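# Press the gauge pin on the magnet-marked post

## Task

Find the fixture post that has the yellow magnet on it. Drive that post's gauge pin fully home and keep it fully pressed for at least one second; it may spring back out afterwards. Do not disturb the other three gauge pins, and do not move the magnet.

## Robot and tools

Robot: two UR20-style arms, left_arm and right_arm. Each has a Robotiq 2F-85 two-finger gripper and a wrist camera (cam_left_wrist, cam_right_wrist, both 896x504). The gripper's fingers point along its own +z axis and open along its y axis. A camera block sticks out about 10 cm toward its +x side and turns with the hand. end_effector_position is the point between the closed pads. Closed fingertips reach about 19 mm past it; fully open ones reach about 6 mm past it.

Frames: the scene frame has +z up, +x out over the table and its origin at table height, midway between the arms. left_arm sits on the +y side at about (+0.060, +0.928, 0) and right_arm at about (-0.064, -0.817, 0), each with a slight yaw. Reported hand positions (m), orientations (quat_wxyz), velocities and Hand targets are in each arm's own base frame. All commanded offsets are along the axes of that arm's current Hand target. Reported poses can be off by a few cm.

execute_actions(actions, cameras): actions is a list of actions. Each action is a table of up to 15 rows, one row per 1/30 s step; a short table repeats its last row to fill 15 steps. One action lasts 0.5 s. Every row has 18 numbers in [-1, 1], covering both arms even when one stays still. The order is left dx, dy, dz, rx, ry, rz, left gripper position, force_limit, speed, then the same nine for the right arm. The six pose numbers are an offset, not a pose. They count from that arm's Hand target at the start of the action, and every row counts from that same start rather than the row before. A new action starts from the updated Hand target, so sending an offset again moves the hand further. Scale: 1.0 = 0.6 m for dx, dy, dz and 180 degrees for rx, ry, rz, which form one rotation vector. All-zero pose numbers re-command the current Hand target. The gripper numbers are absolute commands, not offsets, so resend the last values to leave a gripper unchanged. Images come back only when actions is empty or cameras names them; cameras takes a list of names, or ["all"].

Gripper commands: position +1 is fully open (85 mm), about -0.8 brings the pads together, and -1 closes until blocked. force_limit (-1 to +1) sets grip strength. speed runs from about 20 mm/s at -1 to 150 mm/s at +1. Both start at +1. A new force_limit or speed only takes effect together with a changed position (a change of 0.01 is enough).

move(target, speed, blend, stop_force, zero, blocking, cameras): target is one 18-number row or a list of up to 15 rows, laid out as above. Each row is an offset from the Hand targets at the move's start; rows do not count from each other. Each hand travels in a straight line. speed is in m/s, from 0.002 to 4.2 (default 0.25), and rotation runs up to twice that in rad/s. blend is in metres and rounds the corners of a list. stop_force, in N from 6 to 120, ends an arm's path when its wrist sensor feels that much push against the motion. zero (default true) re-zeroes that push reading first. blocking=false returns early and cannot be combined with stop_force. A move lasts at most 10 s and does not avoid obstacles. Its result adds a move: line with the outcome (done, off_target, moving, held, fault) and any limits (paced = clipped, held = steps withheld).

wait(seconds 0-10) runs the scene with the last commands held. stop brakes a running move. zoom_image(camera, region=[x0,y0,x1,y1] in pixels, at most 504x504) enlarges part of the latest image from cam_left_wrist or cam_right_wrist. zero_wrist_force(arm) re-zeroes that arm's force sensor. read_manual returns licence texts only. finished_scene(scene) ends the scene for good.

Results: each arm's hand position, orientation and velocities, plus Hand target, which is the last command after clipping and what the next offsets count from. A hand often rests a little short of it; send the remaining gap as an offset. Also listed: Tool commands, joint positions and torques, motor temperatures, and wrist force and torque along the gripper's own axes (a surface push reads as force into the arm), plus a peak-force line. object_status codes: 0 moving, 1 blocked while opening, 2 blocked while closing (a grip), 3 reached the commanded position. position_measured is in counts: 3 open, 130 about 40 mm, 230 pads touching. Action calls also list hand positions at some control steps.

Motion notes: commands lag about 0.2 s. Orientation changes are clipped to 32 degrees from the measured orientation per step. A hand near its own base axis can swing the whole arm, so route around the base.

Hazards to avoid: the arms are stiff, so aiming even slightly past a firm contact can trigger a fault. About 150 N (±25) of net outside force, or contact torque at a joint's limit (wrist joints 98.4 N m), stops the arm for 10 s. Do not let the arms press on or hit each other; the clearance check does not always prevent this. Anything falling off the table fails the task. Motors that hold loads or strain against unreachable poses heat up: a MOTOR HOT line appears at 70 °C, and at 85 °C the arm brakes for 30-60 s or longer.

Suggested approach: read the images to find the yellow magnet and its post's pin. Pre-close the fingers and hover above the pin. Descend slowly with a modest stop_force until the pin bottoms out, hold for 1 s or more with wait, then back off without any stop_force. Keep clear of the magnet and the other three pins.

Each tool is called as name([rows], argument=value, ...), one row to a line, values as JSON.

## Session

execute_actions(actions=[])

Scene clock: 0.00 s.
left_arm: end_effector_position=(+0.3071, -0.4220, +0.1602) position_measured=3 object_status=3 end_effector_quat_wxyz=(+0.066, +0.956, -0.074, +0.275) | right_arm: end_effector_position=(+0.4900, -0.3027, +0.2369) position_measured=3 object_status=3 end_effector_quat_wxyz=(+0.548, -0.467, -0.511, -0.471)
Joint positions: left_arm=[-1.763 -1.739 2.857 -2.766 -1.003 1.555] | right_arm=[2.511 -2.074 -2.06 -2.212 2.389 -0.015]
Joint velocities: within noise
Joint torques (N m): no reading
Motor temperatures (°C): left_arm=[24 35 26 38 34 33] | right_arm=[28 35 35 36 33 38]
Wrist force (N): no reading
Wrist torque (N m): no reading
Wrist force, peak (N): no reading
Hand target: left_arm +0.3071, -0.4220, +0.1602; +0.066, +0.956, -0.074, +0.275 | right_arm +0.4900, -0.3027, +0.2369; +0.548, -0.467, -0.511, -0.471
Tool commands: left_gripper/position=+1.0 left_gripper/force_limit=+1.0 left_gripper/speed=+1.0 right_gripper/position=+1.0 right_gripper/force_limit=+1.0 right_gripper/speed=+1.0
camera_calibration:
cam_left_wrist: T_world_to_cam=[[-0.204299, -0.976285, 0.0716159, -0.353754], [-0.955218, 0.182823, -0.232669, 0.427195], [0.214058, -0.115943, -0.969916, 0.170568], [0, 0, 0, 1]] pos_world=[0.299281, -0.40369, 0.290166]
cam_right_wrist: T_world_to_cam=[[0.98966, 0.130322, -0.059914, -0.419077], [-0.0206188, -0.284112, -0.958569, 0.167032], [-0.141945, 0.949893, -0.278487, 0.549542], [0, 0, 0, 1]] pos_world=[0.496192, -0.419935, 0.288044]

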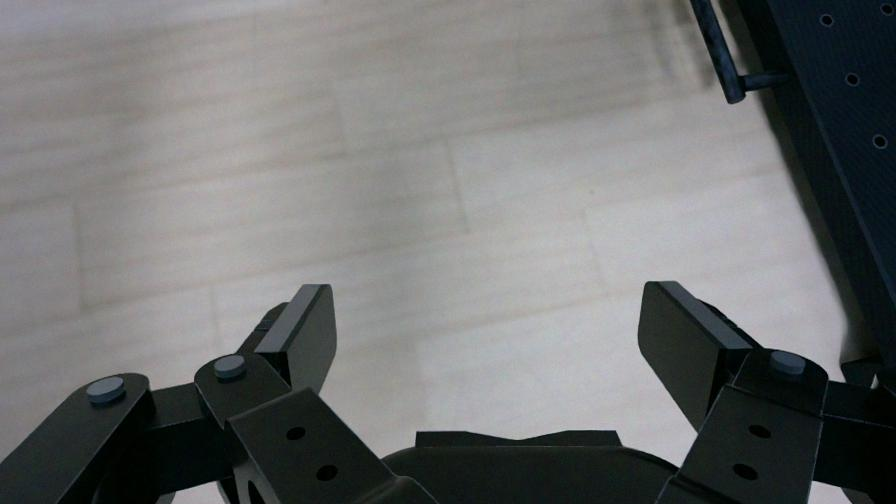

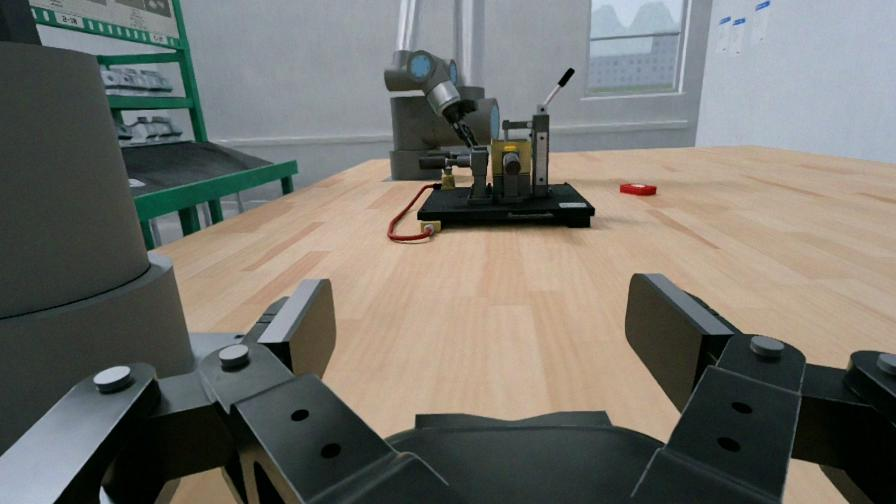

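zoom_image(camera="cam_right_wrist", region=[380, 50, 640, 250])

zoom_image(camera="cam_right_wrist", region=[450, 110, 570, 220])

Scaled by 1.938 from the camera's 896x504 image, which has a finer 1280x720 frame.

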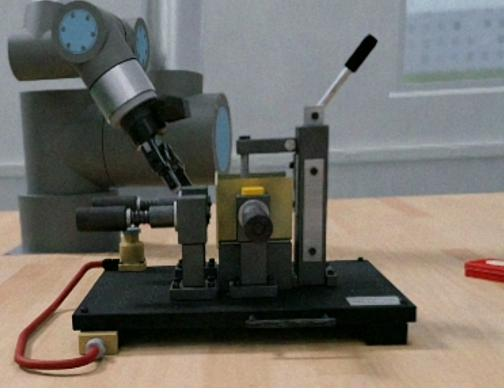

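Scaled by 4.200 from the camera's 896x504 image, which has a finer 1280x720 frame.

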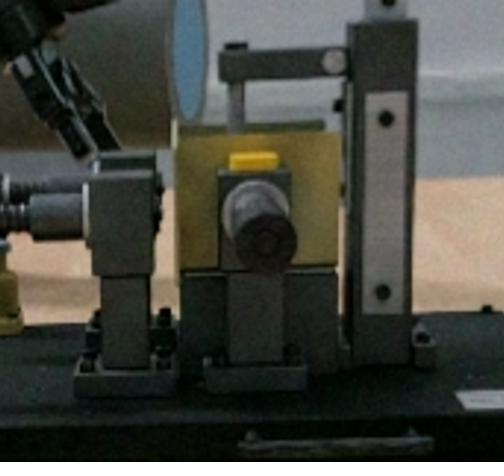

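move(target=[0,0,0,0,0,0,1,1,1,-0.0387,0.1565,1.0,-0.0404,-0.346,0.0107,-1,-0.5,0], speed=0.4, cameras=["cam_right_wrist"])

Scene clock: 3.93 s.
left_arm: end_effector_position=(+0.3071, -0.4220, +0.1602) position_measured=3 object_status=3 end_effector_quat_wxyz=(+0.066, +0.956, -0.074, +0.275) | right_arm: end_effector_position=(+0.5101, +0.3047, +0.2365) position_measured=232 object_status=3 end_effector_quat_wxyz=(-0.183, +0.683, +0.683, +0.183)
Joint positions: left_arm=[-1.763 -1.739 2.857 -2.766 -1.003 1.555] | right_arm=[3.793 -1.522 -2.642 -0.213 1.98 2.292]
Joint torques (N m): left_arm=[0.11 -10.69 -56.48 -10.05 3.17 -0.95] | right_arm=[15.33 63.5 48.58 16.41 -2.15 5.3]
Wrist force (N): left_arm=[0.1 0.1 -0.1] | right_arm=[0.3 1.8 2.3]
Wrist torque (N m): left_arm=[0.01 -0.01 0.00] | right_arm=[0.95 0.02 -0.61]
Wrist force, peak (N): left_arm=[0.3 0.3 -0.4] | right_arm=[4.6 1.6 4.4]
Hand target: left_arm +0.3071, -0.4220, +0.1602; +0.066, +0.956, -0.074, +0.275 | right_arm +0.5101, +0.3047, +0.2365; -0.183, +0.683, +0.683, +0.183
Off the commanded pose: left_arm 0.000 m, 0 deg | right_arm 0.000 m, 0 deg.
move: done
camera_calibration:
cam_right_wrist: T_world_to_cam=[[0.999536, -0.0213909, -0.02169, -0.486005], [-0.0252307, -0.980294, -0.195925, 0.373719], [-0.0170716, 0.196381, -0.980379, 0.307233], [0, 0, 0, 1]] pos_world=[0.500453, 0.295624, 0.363884]
Images, in order (width x height): cam_right_wrist 896x504.

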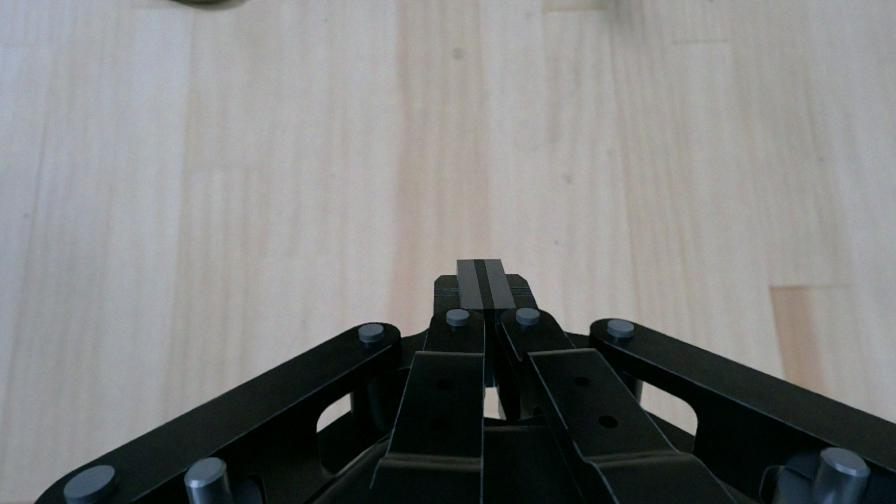

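move(target=[0,0,0,0,0,0,1,1,1,0.144,-0.0133,0.083,0,0,0,-1,-0.5,0], speed=0.25, cameras=["cam_right_wrist"])

Scene clock: 5.13 s.
left_arm: end_effector_position=(+0.3071, -0.4220, +0.1602) position_measured=3 object_status=3 end_effector_quat_wxyz=(+0.066, +0.956, -0.074, +0.275) | right_arm: end_effector_position=(+0.5021, +0.4043, +0.2365) position_measured=232 object_status=3 end_effector_quat_wxyz=(-0.183, +0.683, +0.683, +0.183)
Joint positions: left_arm=[-1.763 -1.739 2.857 -2.766 -1.003 1.555] | right_arm=[3.952 -1.578 -2.611 -0.127 1.923 2.451]
Joint torques (N m): left_arm=[-2.71 -7.84 -54.58 -9.6 3.04 -0.84] | right_arm=[16.75 30.27 74.1 18.01 -1.73 8.69]
Wrist force (N): left_arm=[0.2 0.0 -0.2] | right_arm=[-0.2 1.5 2.0]
Wrist torque (N m): left_arm=[-0.01 -0.03 0.00] | right_arm=[0.84 0.17 -0.61]
Wrist force, peak (N): left_arm=[0.2 -0.3 -0.4] | right_arm=[2.2 1.3 3.2]
Hand target: left_arm +0.3071, -0.4220, +0.1602; +0.066, +0.956, -0.074, +0.275 | right_arm +0.5021, +0.4044, +0.2365; -0.183, +0.683, +0.683, +0.183
Off the commanded pose: left_arm 0.000 m, 0 deg | right_arm 0.000 m, 0 deg.
move: done
camera_calibration:
cam_right_wrist: T_world_to_cam=[[0.999533, -0.0214916, -0.021706, -0.475731], [-0.025331, -0.980311, -0.195829, 0.471173], [-0.0170699, 0.196287, -0.980398, 0.287579], [0, 0, 0, 1]] pos_world=[0.492353, 0.395223, 0.363884]
Images, in order (width x height): cam_right_wrist 896x504.

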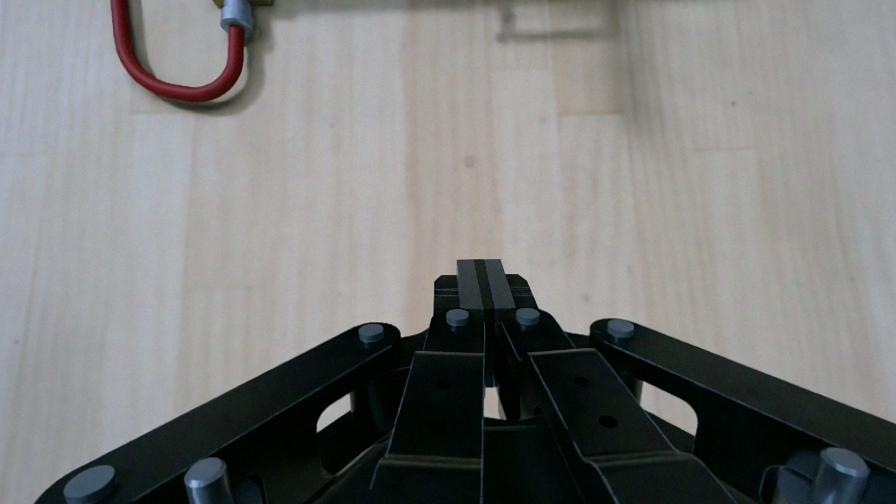

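move(target=[0,0,0,0,0,0,1,1,1,0.2313,0.0317,0.2327,0,-0.1667,0,-1,-0.5,0], speed=0.2, cameras=["cam_right_wrist"])

Scene clock: 7.60 s.
left_arm: end_effector_position=(+0.3071, -0.4220, +0.1602) position_measured=3 object_status=3 end_effector_quat_wxyz=(+0.066, +0.956, -0.074, +0.275) | right_arm: end_effector_position=(+0.5209, +0.5943, +0.1849) position_measured=232 object_status=3 end_effector_quat_wxyz=(+0.000, +0.707, +0.707, +0.000)
Joint positions: left_arm=[-1.763 -1.739 2.857 -2.766 -1.003 1.555] | right_arm=[4.25 -1.739 -2.289 -0.685 1.571 2.678]
Joint torques (N m): left_arm=[-0.99 -10.99 -56.81 -10.28 3.5 -0.79] | right_arm=[17.04 76.13 88.74 6.94 -4.69 6.29]
Wrist force (N): left_arm=[0.1 0.2 -0.2] | right_arm=[-0.2 2.4 1.1]
Wrist torque (N m): left_arm=[0.04 -0.01 0.00] | right_arm=[1.42 0.04 -0.71]
Wrist force, peak (N): left_arm=[0.4 0.1 -0.4] | right_arm=[2.9 3.0 1.5]
Hand target: left_arm +0.3071, -0.4220, +0.1602; +0.066, +0.956, -0.074, +0.275 | right_arm +0.5210, +0.5944, +0.1849; +0.000, +0.707, +0.707, +0.000
Off the commanded pose: left_arm 0.000 m, 0 deg | right_arm 0.000 m, 0 deg.
move: done
camera_calibration:
cam_right_wrist: T_world_to_cam=[[0.99954, -0.0293318, -0.00767439, -0.489546], [-0.025325, -0.946881, 0.320586, 0.532525], [-0.0166701, -0.320244, -0.947188, 0.500668], [0, 0, 0, 1]] pos_world=[0.511154, 0.650214, 0.29975]
Images, in order (width x height): cam_right_wrist 896x504.

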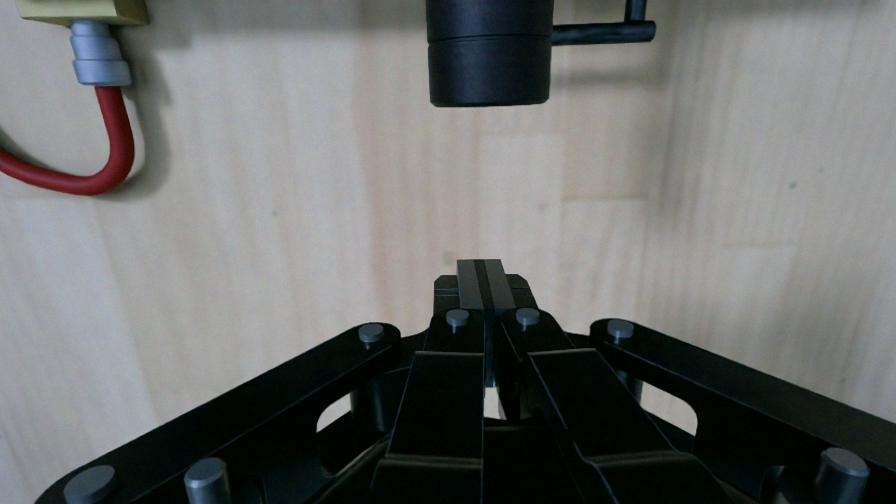

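move([
  [0,0,0,0,0,0,1,1,1,0.055,0,0,0,0,0,-1,-0.5,0],
  [0,0,0,0,0,0,1,1,1,0.145,0,0,0,0,0,-1,-0.5,0],
], speed=[0.12,0.018], stop_force=45)

move(target=[0,0,0,0,0,0,1,1,1,0.0008,0,0,0,0,0,-1,-0.5,0], speed=0.01)

wait(seconds=0.6, cameras=["cam_right_wrist"])

Scene clock: 12.73 s.
left_arm: end_effector_position=(+0.3071, -0.4220, +0.1602) position_measured=3 object_status=3 end_effector_quat_wxyz=(+0.066, +0.956, -0.074, +0.275) | right_arm: end_effector_position=(+0.5209, +0.6589, +0.1849) position_measured=232 object_status=3 end_effector_quat_wxyz=(+0.000, +0.707, +0.707, +0.000)
Joint positions: left_arm=[-1.763 -1.739 2.857 -2.766 -1.003 1.555] | right_arm=[4.285 -1.788 -2.222 -0.703 1.571 2.714]
Joint torques (N m): left_arm=[4.93 -13.17 -55 -10.01 2.94 -0.82] | right_arm=[-0.68 138.58 95.72 27.64 9.84 -7.58]
Wrist force (N): left_arm=[0.1 0.0 0.0] | right_arm=[-38.3 3.5 10.1]
Wrist torque (N m): left_arm=[-0.01 -0.02 0.00] | right_arm=[1.51 -0.27 -0.72]
Wrist force, peak (N): left_arm=[0.5 0.1 -0.3] | right_arm=[-84.9 3.7 -16.9]
Hand target: left_arm +0.3071, -0.4220, +0.1602; +0.066, +0.956, -0.074, +0.275 | right_arm +0.5209, +0.6589, +0.1849; +0.000, +0.707, +0.707, +0.000 (not the last commanded pose)
Off the commanded pose: left_arm 0.000 m, 0 deg | right_arm 0.023 m, 0 deg.
move: contact (right_arm); path passed 1 of 2 targets

Scene clock: 13.43 s.
left_arm: end_effector_position=(+0.3071, -0.4220, +0.1602) position_measured=3 object_status=3 end_effector_quat_wxyz=(+0.066, +0.956, -0.074, +0.275) | right_arm: end_effector_position=(+0.5209, +0.6592, +0.1849) position_measured=232 object_status=3 end_effector_quat_wxyz=(+0.000, +0.707, +0.707, +0.000)
Joint positions: left_arm=[-1.763 -1.739 2.857 -2.766 -1.003 1.555] | right_arm=[4.285 -1.788 -2.222 -0.703 1.571 2.714]
Joint torques (N m): left_arm=[-2.91 -11.89 -56.97 -10.05 3.87 -1.36] | right_arm=[55.67 84.04 142.52 27.11 7.33 6]
Wrist force (N): left_arm=[0.1 0.1 -0.2] | right_arm=[-73.5 -3.9 -9.3]
Wrist torque (N m): left_arm=[0.02 -0.01 0.00] | right_arm=[1.68 -0.36 -0.93]
Wrist force, peak (N): left_arm=[-0.5 -0.1 -0.2] | right_arm=[-73.5 -3.9 -9.3]
Hand target: left_arm +0.3071, -0.4220, +0.1602; +0.066, +0.956, -0.074, +0.275 | right_arm +0.5209, +0.6593, +0.1849; +0.000, +0.707, +0.707, +0.000
Off the commanded pose: left_arm 0.000 m, 0 deg | right_arm 0.000 m, 0 deg.
move: done

Scene clock: 14.03 s.
left_arm: end_effector_position=(+0.3071, -0.4220, +0.1602) position_measured=3 object_status=3 end_effector_quat_wxyz=(+0.066, +0.956, -0.074, +0.275) | right_arm: end_effector_position=(+0.5209, +0.6593, +0.1849) position_measured=232 object_status=3 end_effector_quat_wxyz=(+0.000, +0.707, +0.707, +0.000)
Joint positions: left_arm=[-1.763 -1.739 2.857 -2.766 -1.003 1.555] | right_arm=[4.285 -1.788 -2.222 -0.703 1.571 2.714]
Joint torques (N m): left_arm=[-2.47 -14.58 -55.88 -9.44 3.01 -0.94] | right_arm=[66.39 72.97 150.57 35.93 7.14 6.25]
Wrist force (N): left_arm=[-0.1 0.1 -0.2] | right_arm=[-90.8 -4.6 -20.1]
Wrist torque (N m): left_arm=[0.01 0.02 0.00] | right_arm=[1.67 -0.39 -1.01]
Wrist force, peak (N): left_arm=[0.4 -0.1 0.0] | right_arm=[-90.8 -4.6 -20.1]
Hand target: left_arm +0.3071, -0.4220, +0.1602; +0.066, +0.956, -0.074, +0.275 | right_arm +0.5209, +0.6593, +0.1849; +0.000, +0.707, +0.707, +0.000
Tool commands: left_gripper/position=+1.0 left_gripper/force_limit=+1.0 left_gripper/speed=+1.0 right_gripper/position=-1.0 right_gripper/force_limit=-0.5 right_gripper/speed=+0.0
Off the commanded pose: left_arm 0.000 m, 0 deg | right_arm 0.000 m, 0 deg.
wait: 0.60 s; at rest by 0.17 s
camera_calibration:
cam_right_wrist: T_world_to_cam=[[0.99954, -0.0293341, -0.00766519, -0.487642], [-0.0253249, -0.946779, 0.320885, 0.593941], [-0.0166701, -0.320544, -0.947087, 0.521575], [0, 0, 0, 1]] pos_world=[0.511154, 0.715214, 0.299652]
Images, in order (width x height): cam_right_wrist 896x504.

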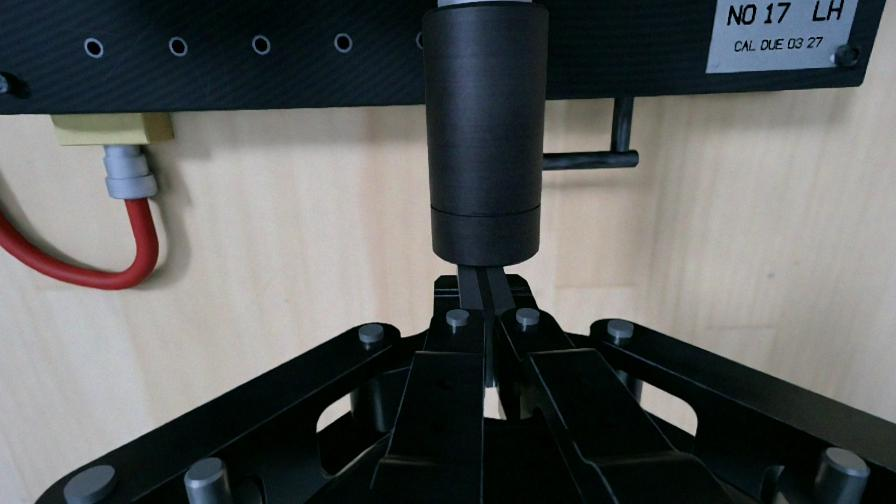

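move(target=[0,0,0,0,0,0,1,1,1,-0.075,0,0,0,0,0,-1,-0.5,0], speed=0.12)

finished_scene(scene=3)

Scene clock: 15.27 s.
left_arm: end_effector_position=(+0.3071, -0.4220, +0.1602) position_measured=3 object_status=3 end_effector_quat_wxyz=(+0.066, +0.956, -0.074, +0.275) | right_arm: end_effector_position=(+0.5209, +0.6145, +0.1849) position_measured=232 object_status=3 end_effector_quat_wxyz=(+0.000, +0.707, +0.707, +0.000)
Joint positions: left_arm=[-1.763 -1.739 2.857 -2.766 -1.003 1.555] | right_arm=[4.261 -1.754 -2.268 -0.69 1.571 2.69]
Joint torques (N m): left_arm=[0.63 -8.88 -55.74 -10.02 2.91 -1.33] | right_arm=[-13.92 123.57 62.09 15.41 -2.02 -7.66]
Wrist force (N): left_arm=[-0.3 0.0 -0.2] | right_arm=[-1.1 1.5 1.7]
Wrist torque (N m): left_arm=[-0.01 0.06 0.00] | right_arm=[1.27 0.16 -0.27]
Wrist force, peak (N): left_arm=[0.0 0.4 -0.3] | right_arm=[-93.8 -4.7 -21.3]
Hand target: left_arm +0.3071, -0.4220, +0.1602; +0.066, +0.956, -0.074, +0.275 | right_arm +0.5209, +0.6143, +0.1849; +0.000, +0.707, +0.707, +0.000
Off the commanded pose: left_arm 0.000 m, 0 deg | right_arm 0.000 m, 0 deg.
move: done

The scene is finished: the task was done.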